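# Seat two printed parts on jig pins or call

## Task

This is the final kit of the day. Fit both loose printed parts onto their pins in the jig, matching the drawing. If this kit ought not to be assembled, do not assemble it: instead press the blue CALL button fully down from above with a closed gripper and keep it there for one second, without touching any kit part, the jig or the drawing. If the kit is fine, do not touch CALL.

## Robot and tools

Robot: two arms, left_arm and right_arm, each ending in a two-finger gripper. Base poses in the scene frame: left_arm at (-0.047, +0.247, +0.039) m with quat_wxyz (+1.000, 0, 0, +0.009); right_arm at (+0.004, -0.354, +0.044) m with quat_wxyz (+1.000, 0, 0, -0.014).

Frame: every pose, velocity and target is in the scene frame. Its origin sits at table-top height, halfway between the two arms' nominal bases. +z points up, +x points out over the table, and left_arm is on the +y side. Arm names do not match left or right in the images. Reported hand positions and orientations may be off by a few centimetres, more when the arm reaches far.

Gripper: fingers point along the gripper's +z axis and separate along its y axis. end_effector_position is the point between the pads, about 1 cm short of the fingertips. Opening runs from -1 (closed) to +1 (fully open, 0.094 m).

Row layout (used by execute_actions and move): 16 numbers, always both arms even if one is idle. First left_arm: x, y, z, qw, qx, qy, qz, opening; then the same eight for right_arm. x, y, z are an absolute target position in metres and qw..qz an absolute target orientation (w first), both in the scene frame, so a row is a pair of absolute poses plus openings, not offsets. To hold an arm still, resend the exact pose from the last result where it came to rest, with its intended opening, in every call; to keep a gripper's orientation, repeat the same commanded quaternion rather than the drifted reported one. An opening of 0 is a real command, so resend the present value to leave a gripper alone.

execute_actions(actions, cameras): actions is a list of actions; each action is a table of up to 15 rows, one per 1/30 s step, and a short table repeats its last row to fill 15 steps. Each target must lie within 0.6 m of that gripper's current position along each of the gripper's own axes, or the action is refused for both arms; the first action is checked against the latest reported state. An empty actions list returns images from all cameras and shows the full report.

move(target, speed, blend, opening_speed, grip_force, blocking, cameras): drives each gripper in a straight line from its Hand target to the given absolute pose. target is one 16-number row or a list of up to 15 rows visited in order, sharing a 10 s cap. speed is in m/s, 0.002 to 4.3, default 0.25 (rotation up to twice that in rad/s), one value or one per target. blend, in metres, rounds corners at intermediate targets; 0 means stop at each. opening_speed, at least 0.2 per second on the -1 to +1 scale, ramps the fingers; use it to close gently. grip_force is newtons per finger pad, 10 to 50, one value or one per arm; it persists, and lower values close slowly. blocking=false returns after about 0.5 s while motion continues; a new move then replaces it. Paths ignore obstacles and the other arm, the gripper lags and can overshoot speed, and passing near an arm's own base can flip its shoulder, so route around it.

wait(seconds, 0 to 10): lets time pass with commands held; returns early if a running move ends. stop(): brakes the current move. zoom_image(camera, region): region [x0, y0, x1, y1] in pixels, at most 504 by 504, on cam_high, cam_over, cam_left_wrist or cam_right_wrist, from the latest images. finished_scene(scene=1): ends the scene permanently; the result must hold without the robot.

Cameras: cam_high, cam_over, cam_left_wrist, cam_right_wrist, each 672x504.

Results: each gripper's end_effector_position and end_effector_quat_wxyz; Hand target (where the arm is actually being sent, possibly short of your command, since orientation is clipped to 40 degrees from the measured one per step); Tool commands; grip_measured (on the opening scale; reads up to about 2.5 mm wide when empty and up to about 3 mm narrow on a squeezed hard part); Joint positions (last value is finger gap in metres); Joint velocities; joint torques (include arm weight, offsets and noise); motor temperatures. A move adds a move: line such as done, off_target, moving, held or fault, with limits like paced or held. Done means at rest within 10 mm and 2 degrees; neither done nor off_target tells you about contact. Resting a few centimetres off the commanded pose is normal from friction and weight.

Joint ranges (rad): waist -2.880 to 2.880, shoulder 0.000 to 3.142, elbow 0.000 to 3.019, wrist pitch -1.693 to 1.571, wrist yaw -1.571 to 1.571, wrist roll -2.094 to 2.094.

Avoid: dropping parts or releasing them while moving; anything leaving the table; fast contact (impact grows with speed and with how far the target lies past the contact); hard hits on fixed or heavy objects; any touch or squeeze between the two arms, including one gripper closing on the other's fingers. Holding loads, stretching out or pushing at unreachable poses heats motors; a MOTOR HOT line appears near 85 °C, and at 100 °C the arm drops limp for 30 s or more. To release, command an opening well above grip_measured.

Each tool is called after "Emit:" in YAML: its name, and indented under it one key for each argument.

## Session

Emit:
execute_actions:
  actions: []

Scene clock: 0.00 s.
left_arm: end_effector_position=(+0.4311, +0.3705, +0.3585) grip_measured=+1.000 end_effector_quat_wxyz=(+0.565, -0.144, +0.810, +0.060) | right_arm: end_effector_position=(+0.4656, -0.6170, +0.3778) grip_measured=+1.000 end_effector_quat_wxyz=(+0.671, +0.010, +0.722, -0.167)
Joint positions: left_arm=[0.223 1.042 0.821 -0.142 -0.038 -0.085 0.094] | right_arm=[-0.611 1.196 0.755 0.394 -0.383 -0.247 0.094]
Joint velocities: within noise
Joint torques (N m): no reading
Motor temperatures (°C): left_arm=[28 28 27 29 29 26 28] | right_arm=[28 28 30 27 28 28 29]
Heat: left arm: hottest wrist pitch 29 °C; right arm: hottest elbow 30 °C.
Hand target: left_arm +0.4357, +0.3717, +0.3730; +0.575, -0.143, +0.803, +0.060 | right_arm +0.4690, -0.6195, +0.3999; +0.684, +0.004, +0.709, -0.176
Tool commands: left_gripper/opening=+1.0 right_gripper/opening=+1.0

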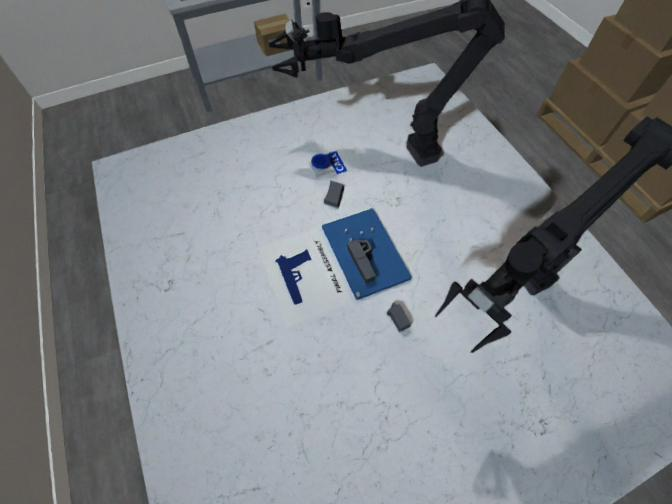

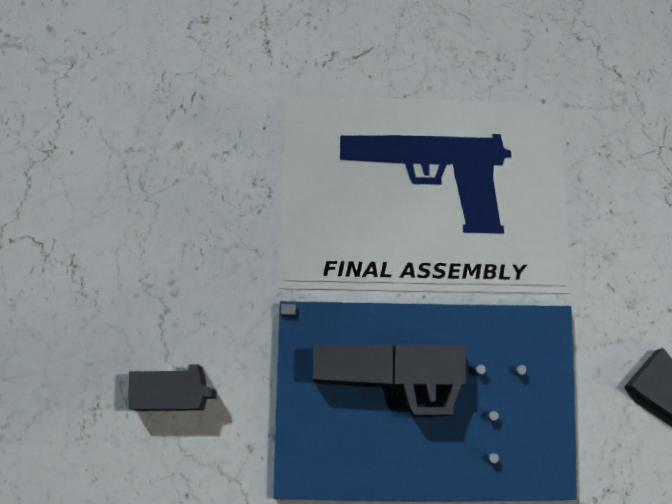

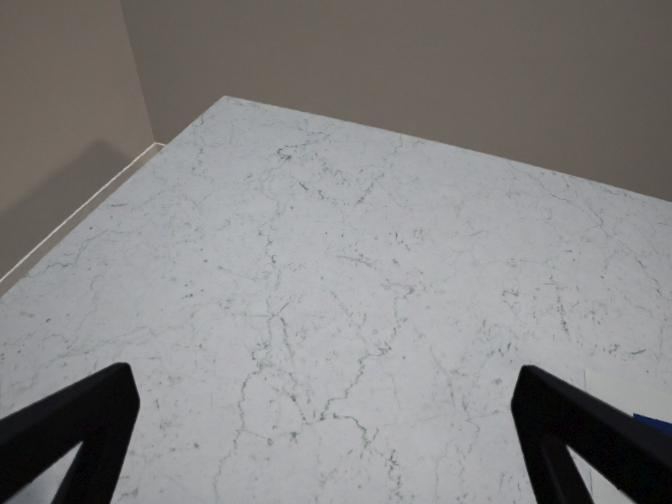

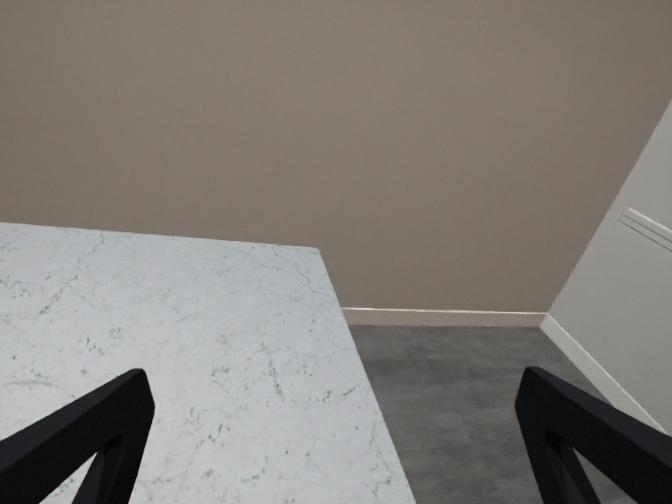

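Emit:
move:
  target: [0.4311,0.3705,0.3585,0.565,-0.144,0.810,0.060,1,0.27,-0.42,0.28,0.0,0,1,0,-1]
  speed: 0.5
  cameras: ["cam_high","cam_over","cam_right_wrist"]

Emit:
zoom_image:
  camera: "cam_over"
  region: [260, 80, 600, 504]

Scene clock: 36.10 s.
left_arm: end_effector_position=(+0.4311, +0.3705, +0.3585) grip_measured=+1.000 end_effector_quat_wxyz=(+0.565, -0.144, +0.810, +0.060) | right_arm: end_effector_position=(+0.2571, -0.4192, +0.2620) grip_measured=-0.986 end_effector_quat_wxyz=(-0.015, -0.004, +1.000, +0.004)
Joint positions: left_arm=[0.223 1.042 0.821 -0.142 -0.038 -0.085 0.094] | right_arm=[-0.223 1.038 0.971 -1.535 -0.001 -0.259 0.001]
Joint torques (N m): left_arm=[0.26 -6.89 9.43 2.54 -0.03 0.02] | right_arm=[1.44 -1.55 13.16 -0.18 -0.16 -0.02]
Motor temperatures (°C): left_arm=[28 29 36 29 29 26 28] | right_arm=[28 28 38 28 28 28 29]
Heat: left arm: hottest elbow 36 °C; right arm: hottest elbow 38 °C.
Hand target: left_arm +0.4311, +0.3706, +0.3585; +0.565, -0.144, +0.810, +0.060 | right_arm +0.2694, -0.4199, +0.2798; +0.001, +0.000, +1.000, +0.000
Off the commanded pose: left_arm 0.000 m, 0 deg | right_arm 0.022 m, 2 deg.
move: off_target (right_arm)
Images, in order (width x height): cam_high 672x504, cam_over 672x504, cam_right_wrist 672x504.

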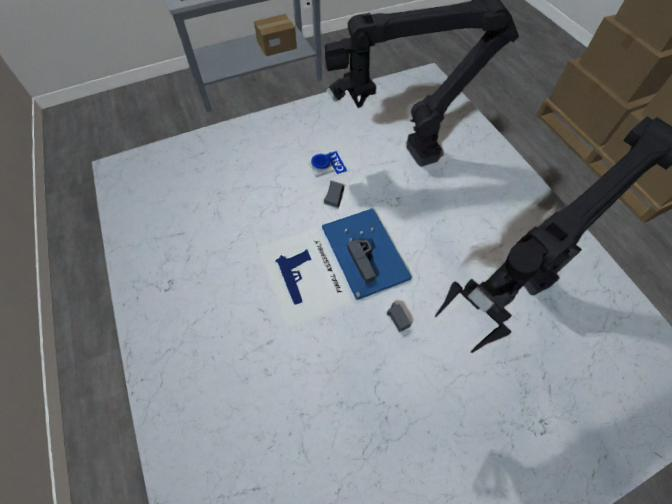

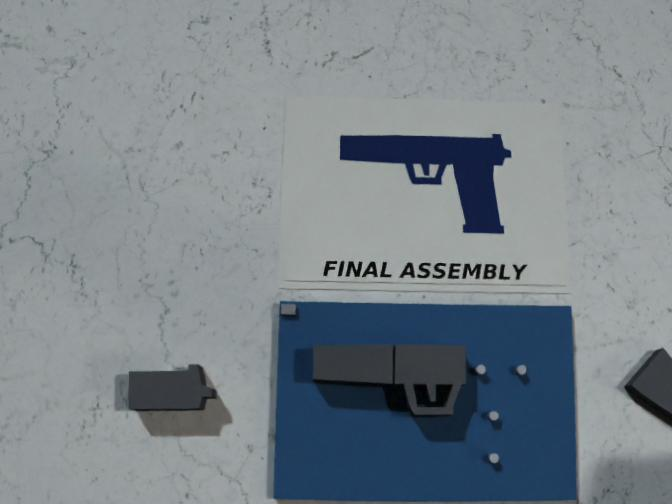

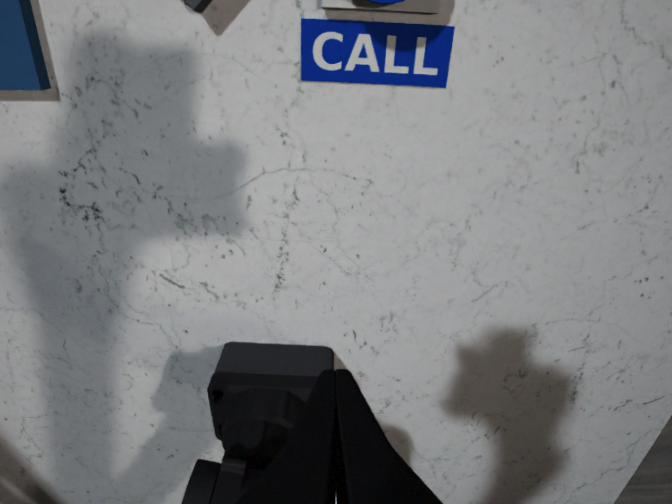

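Scaled by 1.189 from the camera's 672x504 image, which has a finer 960x720 frame.

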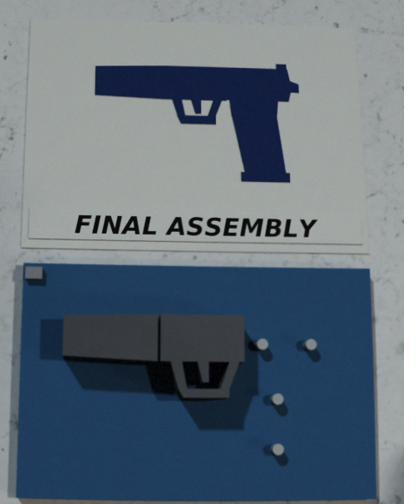

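Emit:
move:
  target: [0.4311,0.3705,0.3585,0.565,-0.144,0.810,0.060,1,0.37,-0.43,0.26,0.0,0,1,0,-1]
  speed: 0.4
  cameras: ["cam_high","cam_right_wrist"]

Scene clock: 44.07 s.
left_arm: end_effector_position=(+0.4311, +0.3705, +0.3585) grip_measured=+1.000 end_effector_quat_wxyz=(+0.565, -0.144, +0.810, +0.060) | right_arm: end_effector_position=(+0.3505, -0.4288, +0.2431) grip_measured=-0.986 end_effector_quat_wxyz=(-0.026, -0.004, +1.000, +0.006)
Joint positions: left_arm=[0.223 1.042 0.821 -0.142 -0.038 -0.085 0.094] | right_arm=[-0.183 1.315 1.137 -1.447 -0.001 -0.22 0.001]
Joint torques (N m): left_arm=[0.26 -6.48 9.47 2.47 -0.03 0.04] | right_arm=[1.44 -5.48 12.85 0.7 -0.16 0.01]
Heat: left arm: hottest elbow 36 °C; right arm: hottest elbow 40 °C.
Hand target: left_arm +0.4311, +0.3706, +0.3585; +0.565, -0.144, +0.810, +0.060 | right_arm +0.3690, -0.4298, +0.2602; +0.000, +0.000, +1.000, +0.000
Off the commanded pose: left_arm 0.000 m, 0 deg | right_arm 0.026 m, 3 deg.
move: off_target (right_arm)
Images, in order (width x height): cam_high 672x504, cam_right_wrist 672x504.

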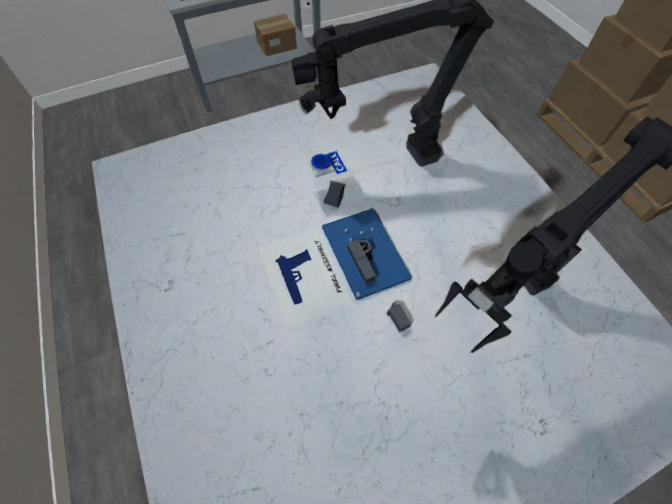

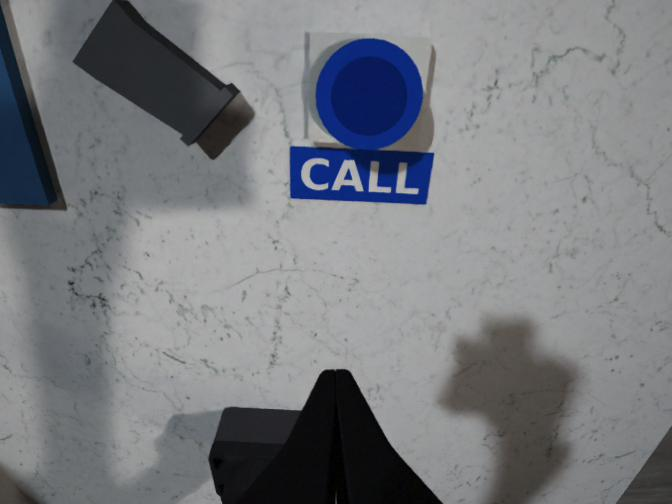

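Emit:
move:
  target: [0.4311,0.3705,0.3585,0.565,-0.144,0.810,0.060,1,0.405,-0.452,0.17,0.026,0,1,0,-1]
  speed: 0.3
  cameras: ["cam_high","cam_right_wrist"]

Scene clock: 71.73 s.
left_arm: end_effector_position=(+0.4311, +0.3705, +0.3585) grip_measured=+1.000 end_effector_quat_wxyz=(+0.565, -0.144, +0.810, +0.060) | right_arm: end_effector_position=(+0.3962, -0.4474, +0.1654) grip_measured=-0.986 end_effector_quat_wxyz=(+0.012, +0.005, +1.000, +0.002)
Joint positions: left_arm=[0.223 1.042 0.821 -0.142 -0.038 -0.085 0.094] | right_arm=[-0.209 1.451 1.061 -1.157 -0.01 -0.228 0.001]
Joint torques (N m): left_arm=[0.5 -6.77 9.26 2.48 -0.07 0.05] | right_arm=[0.03 -7.18 9.39 1.14 -0.29 -0.33]
Motor temperatures (°C): left_arm=[28 29 36 29 29 26 28] | right_arm=[28 29 45 27 28 28 30]
Heat: left arm: hottest elbow 36 °C; right arm: hottest elbow 45 °C.
Hand target: left_arm +0.4311, +0.3706, +0.3585; +0.565, -0.144, +0.810, +0.060 | right_arm +0.4048, -0.4521, +0.1700; +0.026, +0.000, +1.000, +0.000
Off the commanded pose: left_arm 0.000 m, 0 deg | right_arm 0.011 m, 2 deg.
move: off_target (right_arm)
Images, in order (width x height): cam_high 672x504, cam_right_wrist 672x504.

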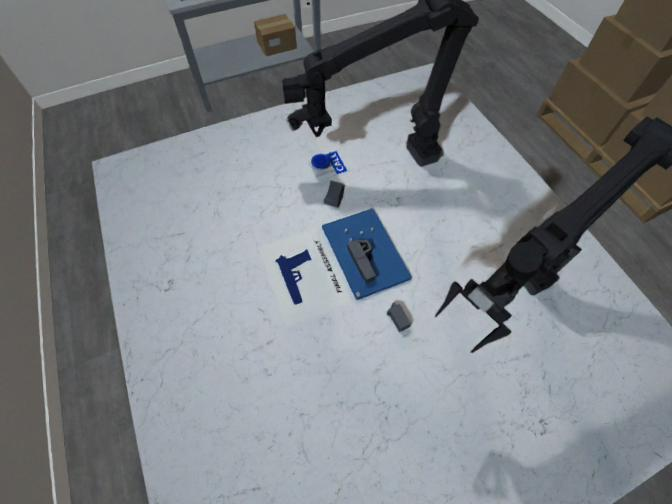

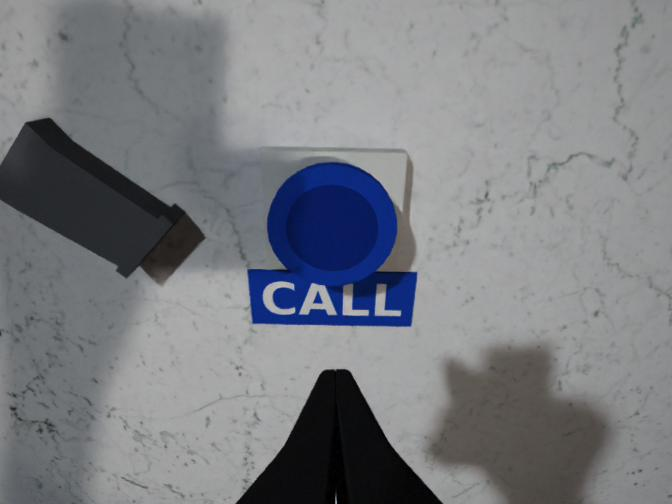

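Emit:
move:
  target: [0.4311,0.3705,0.3585,0.565,-0.144,0.810,0.060,1,0.394,-0.449,0.09,0.016,0,1,0,-1]
  speed: 0.2
  cameras: ["cam_high","cam_right_wrist"]

Emit:
zoom_image:
  camera: "cam_high"
  region: [260, 80, 400, 220]

Scene clock: 91.53 s.
left_arm: end_effector_position=(+0.4311, +0.3705, +0.3585) grip_measured=+1.000 end_effector_quat_wxyz=(+0.565, -0.144, +0.810, +0.060) | right_arm: end_effector_position=(+0.3869, -0.4451, +0.0893) grip_measured=-0.986 end_effector_quat_wxyz=(+0.007, +0.005, +1.000, +0.003)
Joint positions: left_arm=[0.223 1.042 0.821 -0.142 -0.038 -0.085 0.094] | right_arm=[-0.209 1.537 0.928 -0.95 -0.01 -0.228 0.001]
Joint torques (N m): left_arm=[0.44 -6.83 9.37 2.62 -0.03 0.01] | right_arm=[0.26 -7.06 8.03 1.11 -0.09 -0.3]
Heat: left arm: hottest elbow 37 °C; right arm: hottest elbow 43 °C.
Hand target: left_arm +0.4311, +0.3706, +0.3585; +0.565, -0.144, +0.810, +0.060 | right_arm +0.3938, -0.4490, +0.0901; +0.016, +0.000, +1.000, +0.000
Off the commanded pose: left_arm 0.000 m, 0 deg | right_arm 0.008 m, 1 deg.
move: done
Images, in order (width x height): cam_high 672x504, cam_right_wrist 672x504.

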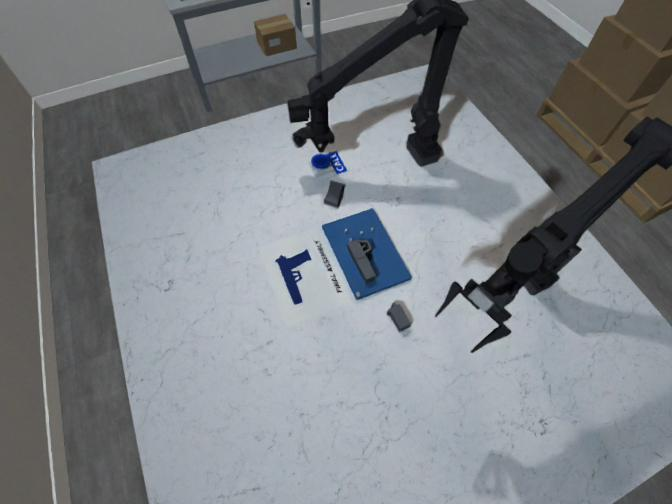

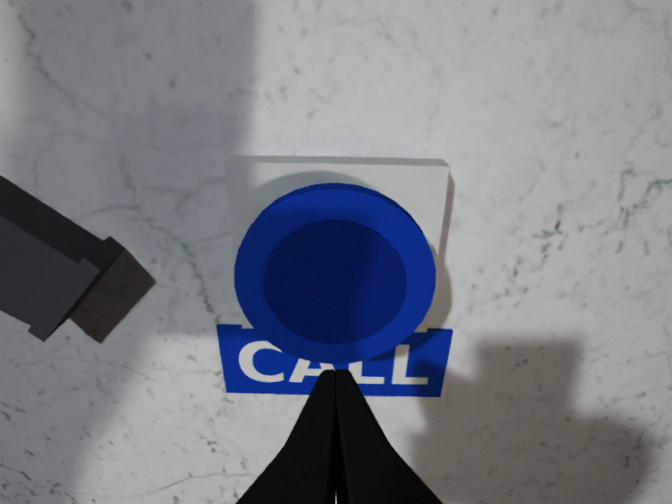

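Scaled by 3.600 from the camera's 672x504 image, which has a finer 960x720 frame.

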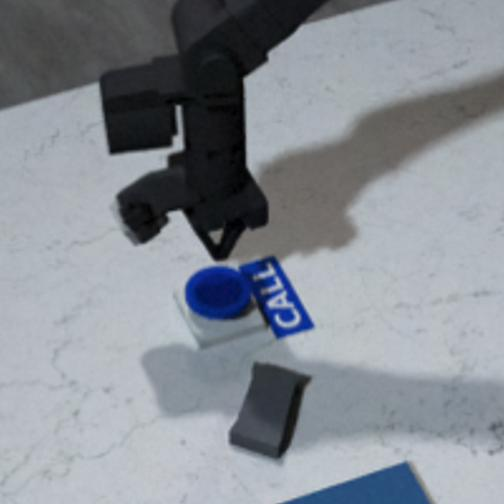

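Emit:
move:
  target:
    - [0.4311,0.3705,0.3585,0.565,-0.144,0.810,0.060,1,0.398,-0.449,0.058,0.012,0,1,0,-1]
    - [0.4311,0.3705,0.3585,0.565,-0.144,0.810,0.060,1,0.398,-0.449,0.042,0.012,0,1,0,-1]
  speed: [0.1,0.03]
  blend: [0.005,0]
  cameras: ["cam_high","cam_right_wrist"]

Emit:
zoom_image:
  camera: "cam_high"
  region: [280, 100, 370, 190]

Scene clock: 106.13 s.
left_arm: end_effector_position=(+0.4311, +0.3705, +0.3585) grip_measured=+1.000 end_effector_quat_wxyz=(+0.565, -0.144, +0.810, +0.060) | right_arm: end_effector_position=(+0.3950, -0.4474, +0.0474) grip_measured=-0.986 end_effector_quat_wxyz=(+0.011, +0.005, +1.000, +0.001)
Joint positions: left_arm=[0.223 1.042 0.821 -0.142 -0.038 -0.085 0.094] | right_arm=[-0.209 1.628 0.902 -0.825 -0.008 -0.228 0.001]
Joint torques (N m): left_arm=[0.56 -7.24 9.47 2.55 -0.03 0.05] | right_arm=[0.56 -7 6.76 1.22 -0.08 -0.27]
Heat: left arm: hottest elbow 37 °C; right arm: hottest elbow 41 °C.
Hand target: left_arm +0.4311, +0.3706, +0.3585; +0.565, -0.144, +0.810, +0.060 | right_arm +0.3980, -0.4490, +0.0422; +0.012, +0.000, +1.000, +0.000
Off the commanded pose: left_arm 0.000 m, 0 deg | right_arm 0.006 m, 1 deg.
move: done
Images, in order (width x height): cam_high 672x504, cam_right_wrist 672x504.

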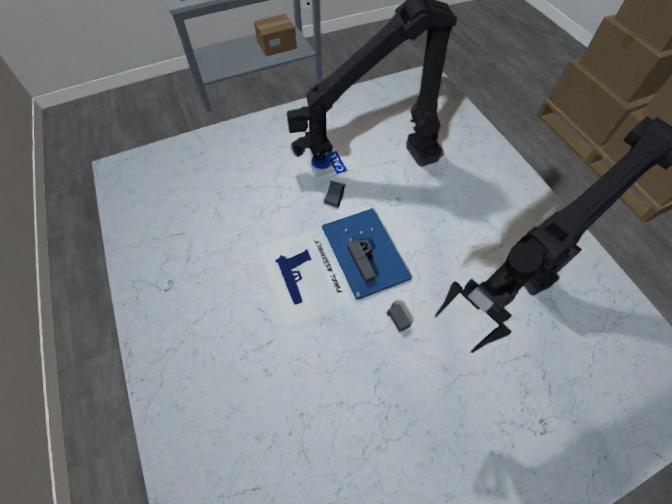

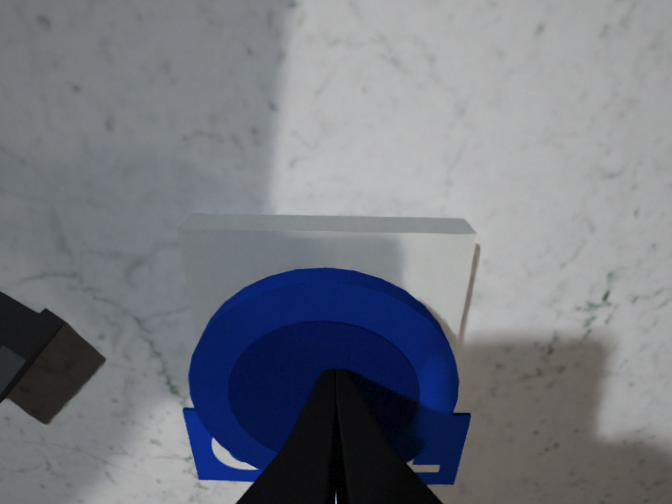

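Scaled by 5.600 from the camera's 672x504 image, which has a finer 960x720 frame.

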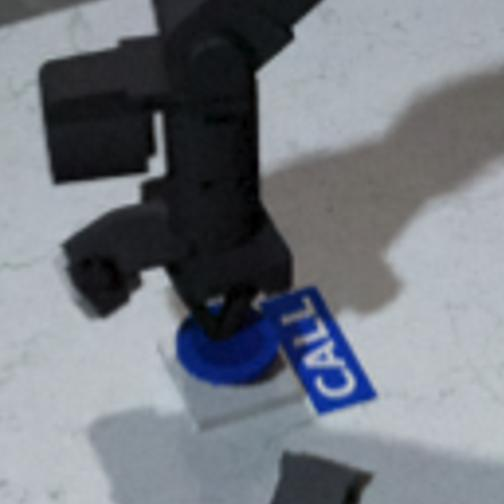

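Emit:
move:
  target: [0.4311,0.3705,0.3585,0.565,-0.144,0.810,0.060,1,0.398,-0.447,0.028,0.012,0,1,0,-1]
  speed: 0.03
  cameras: ["cam_high","cam_right_wrist"]

Emit:
zoom_image:
  camera: "cam_high"
  region: [280, 100, 370, 190]

Scene clock: 114.97 s.
left_arm: end_effector_position=(+0.4311, +0.3705, +0.3585) grip_measured=+1.000 end_effector_quat_wxyz=(+0.565, -0.144, +0.810, +0.060) | right_arm: end_effector_position=(+0.3960, -0.4477, +0.0434) grip_measured=-0.986 end_effector_quat_wxyz=(+0.016, +0.005, +1.000, +0.000)
Joint positions: left_arm=[0.223 1.042 0.821 -0.142 -0.038 -0.085 0.094] | right_arm=[-0.209 1.632 0.893 -0.8 -0.008 -0.228 0.001]
Joint torques (N m): left_arm=[0.5 -7.06 9.43 2.55 -0.05 0.05] | right_arm=[1.03 -5.48 6.27 1.92 -0.08 -0.22]
Motor temperatures (°C): left_arm=[28 29 37 29 29 26 28] | right_arm=[28 30 40 27 28 28 30]
Heat: left arm: hottest elbow 37 °C; right arm: hottest elbow 40 °C.
Hand target: left_arm +0.4311, +0.3706, +0.3585; +0.565, -0.144, +0.810, +0.060 | right_arm +0.3972, -0.4469, +0.0286; +0.012, +0.000, +1.000, +0.000
Off the commanded pose: left_arm 0.000 m, 0 deg | right_arm 0.016 m, 1 deg.
move: off_target (right_arm)
Images, in order (width x height): cam_high 672x504, cam_right_wrist 672x504.

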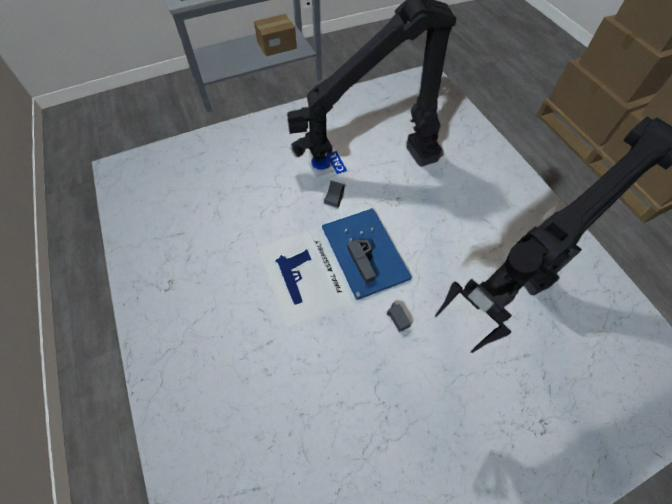

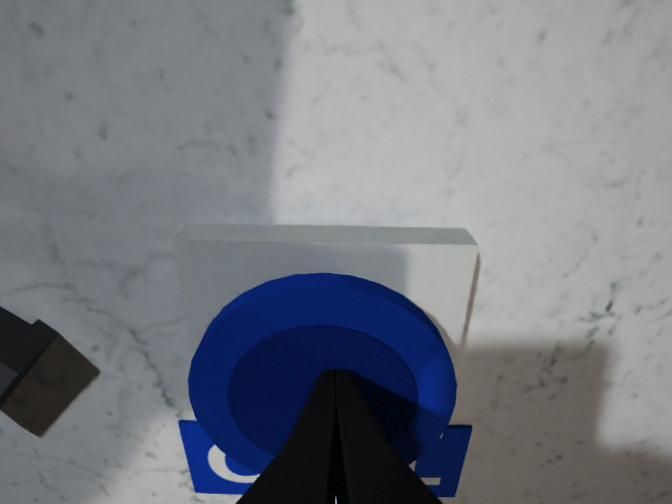

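Scaled by 5.600 from the camera's 672x504 image, which has a finer 960x720 frame.

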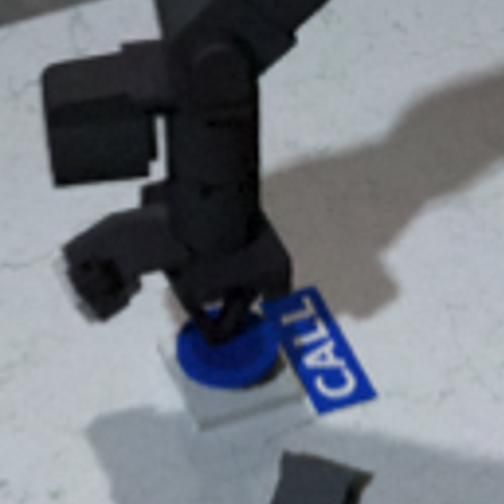

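Emit:
move:
  target: [0.4311,0.3705,0.3585,0.565,-0.144,0.810,0.060,1,0.397,-0.447,0.006,0.012,0,1,0,-1]
  speed: 0.03
  cameras: ["cam_high","cam_right_wrist"]

Emit:
zoom_image:
  camera: "cam_high"
  region: [280, 100, 370, 190]

Scene clock: 122.03 s.
left_arm: end_effector_position=(+0.4311, +0.3705, +0.3585) grip_measured=+1.000 end_effector_quat_wxyz=(+0.565, -0.144, +0.810, +0.060) | right_arm: end_effector_position=(+0.3958, -0.4476, +0.0411) grip_measured=-0.986 end_effector_quat_wxyz=(+0.019, +0.005, +1.000, -0.001)
Joint positions: left_arm=[0.223 1.042 0.821 -0.142 -0.038 -0.085 0.094] | right_arm=[-0.209 1.633 0.886 -0.786 -0.008 -0.228 0.001]
Joint torques (N m): left_arm=[0.32 -6.71 9.43 2.51 -0.06 0.03] | right_arm=[0.97 -2.84 4.86 3.99 -0.08 -0.23]
Heat: left arm: hottest elbow 37 °C; right arm: hottest elbow 39 °C.
Hand target: left_arm +0.4311, +0.3706, +0.3585; +0.565, -0.144, +0.810, +0.060 | right_arm +0.3940, -0.4464, +0.0089; +0.011, +0.000, +1.000, +0.000
Off the commanded pose: left_arm 0.000 m, 0 deg | right_arm 0.035 m, 1 deg.
move: off_target (right_arm)
Images, in order (width x height): cam_high 672x504, cam_right_wrist 672x504.

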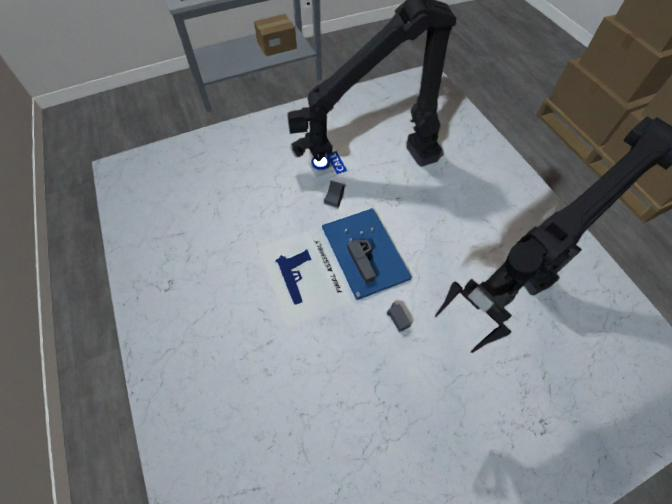

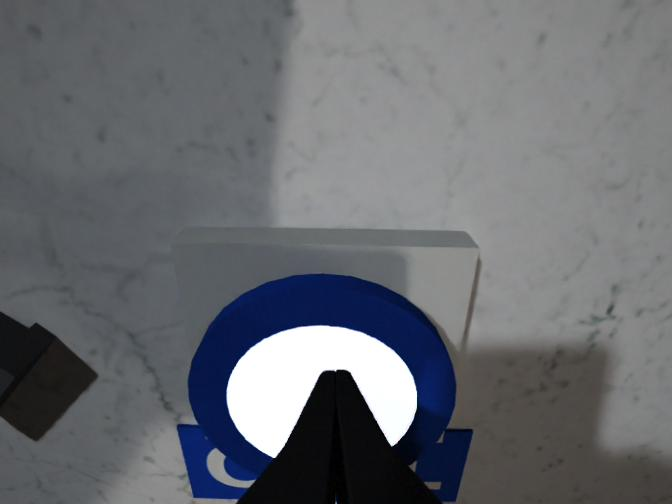

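Scaled by 5.600 from the camera's 672x504 image, which has a finer 960x720 frame.

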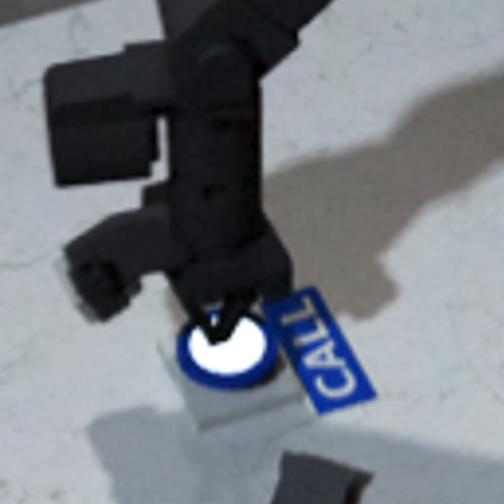

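Emit:
move:
  target:
    - [0.4311,0.3705,0.3585,0.565,-0.144,0.810,0.060,1,0.397,-0.447,0.06,0.012,0,1,0,-1]
    - [0.4311,0.3705,0.3585,0.565,-0.144,0.810,0.060,1,0.392,-0.447,0.13,0.012,0,1,0,-1]
  speed: [0.08,0.2]
  blend: [0.01,0]
  cameras: ["cam_right_wrist"]

Scene clock: 128.90 s.
left_arm: end_effector_position=(+0.4311, +0.3705, +0.3585) grip_measured=+1.000 end_effector_quat_wxyz=(+0.565, -0.144, +0.810, +0.060) | right_arm: end_effector_position=(+0.3770, -0.4432, +0.1133) grip_measured=-0.986 end_effector_quat_wxyz=(-0.006, +0.005, +1.000, +0.005)
Joint positions: left_arm=[0.223 1.042 0.821 -0.142 -0.038 -0.085 0.094] | right_arm=[-0.209 1.49 0.951 -1.045 -0.007 -0.228 0.001]
Joint torques (N m): left_arm=[0.56 -6.65 9.4 2.54 -0.06 0.03] | right_arm=[0.67 -7.94 10.8 -0.09 -0.08 -0.25]
Heat: left arm: hottest elbow 38 °C; right arm: hottest elbow 39 °C.
Hand target: left_arm +0.4311, +0.3706, +0.3585; +0.565, -0.144, +0.810, +0.060 | right_arm +0.3915, -0.4469, +0.1300; +0.012, +0.000, +1.000, +0.000
Off the commanded pose: left_arm 0.000 m, 0 deg | right_arm 0.023 m, 2 deg.
move: off_target (right_arm)
Images, in order (width x height): cam_right_wrist 672x504.

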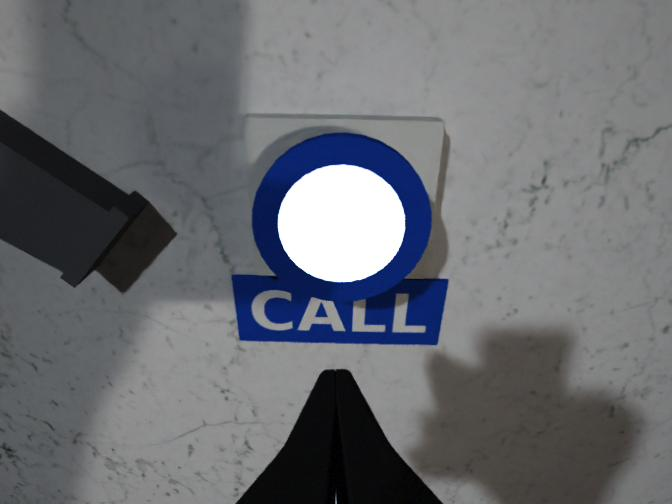

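The light stayed on after I released the button, so the call is registered.

Emit:
finished_scene:

The scene is finished: the task was done.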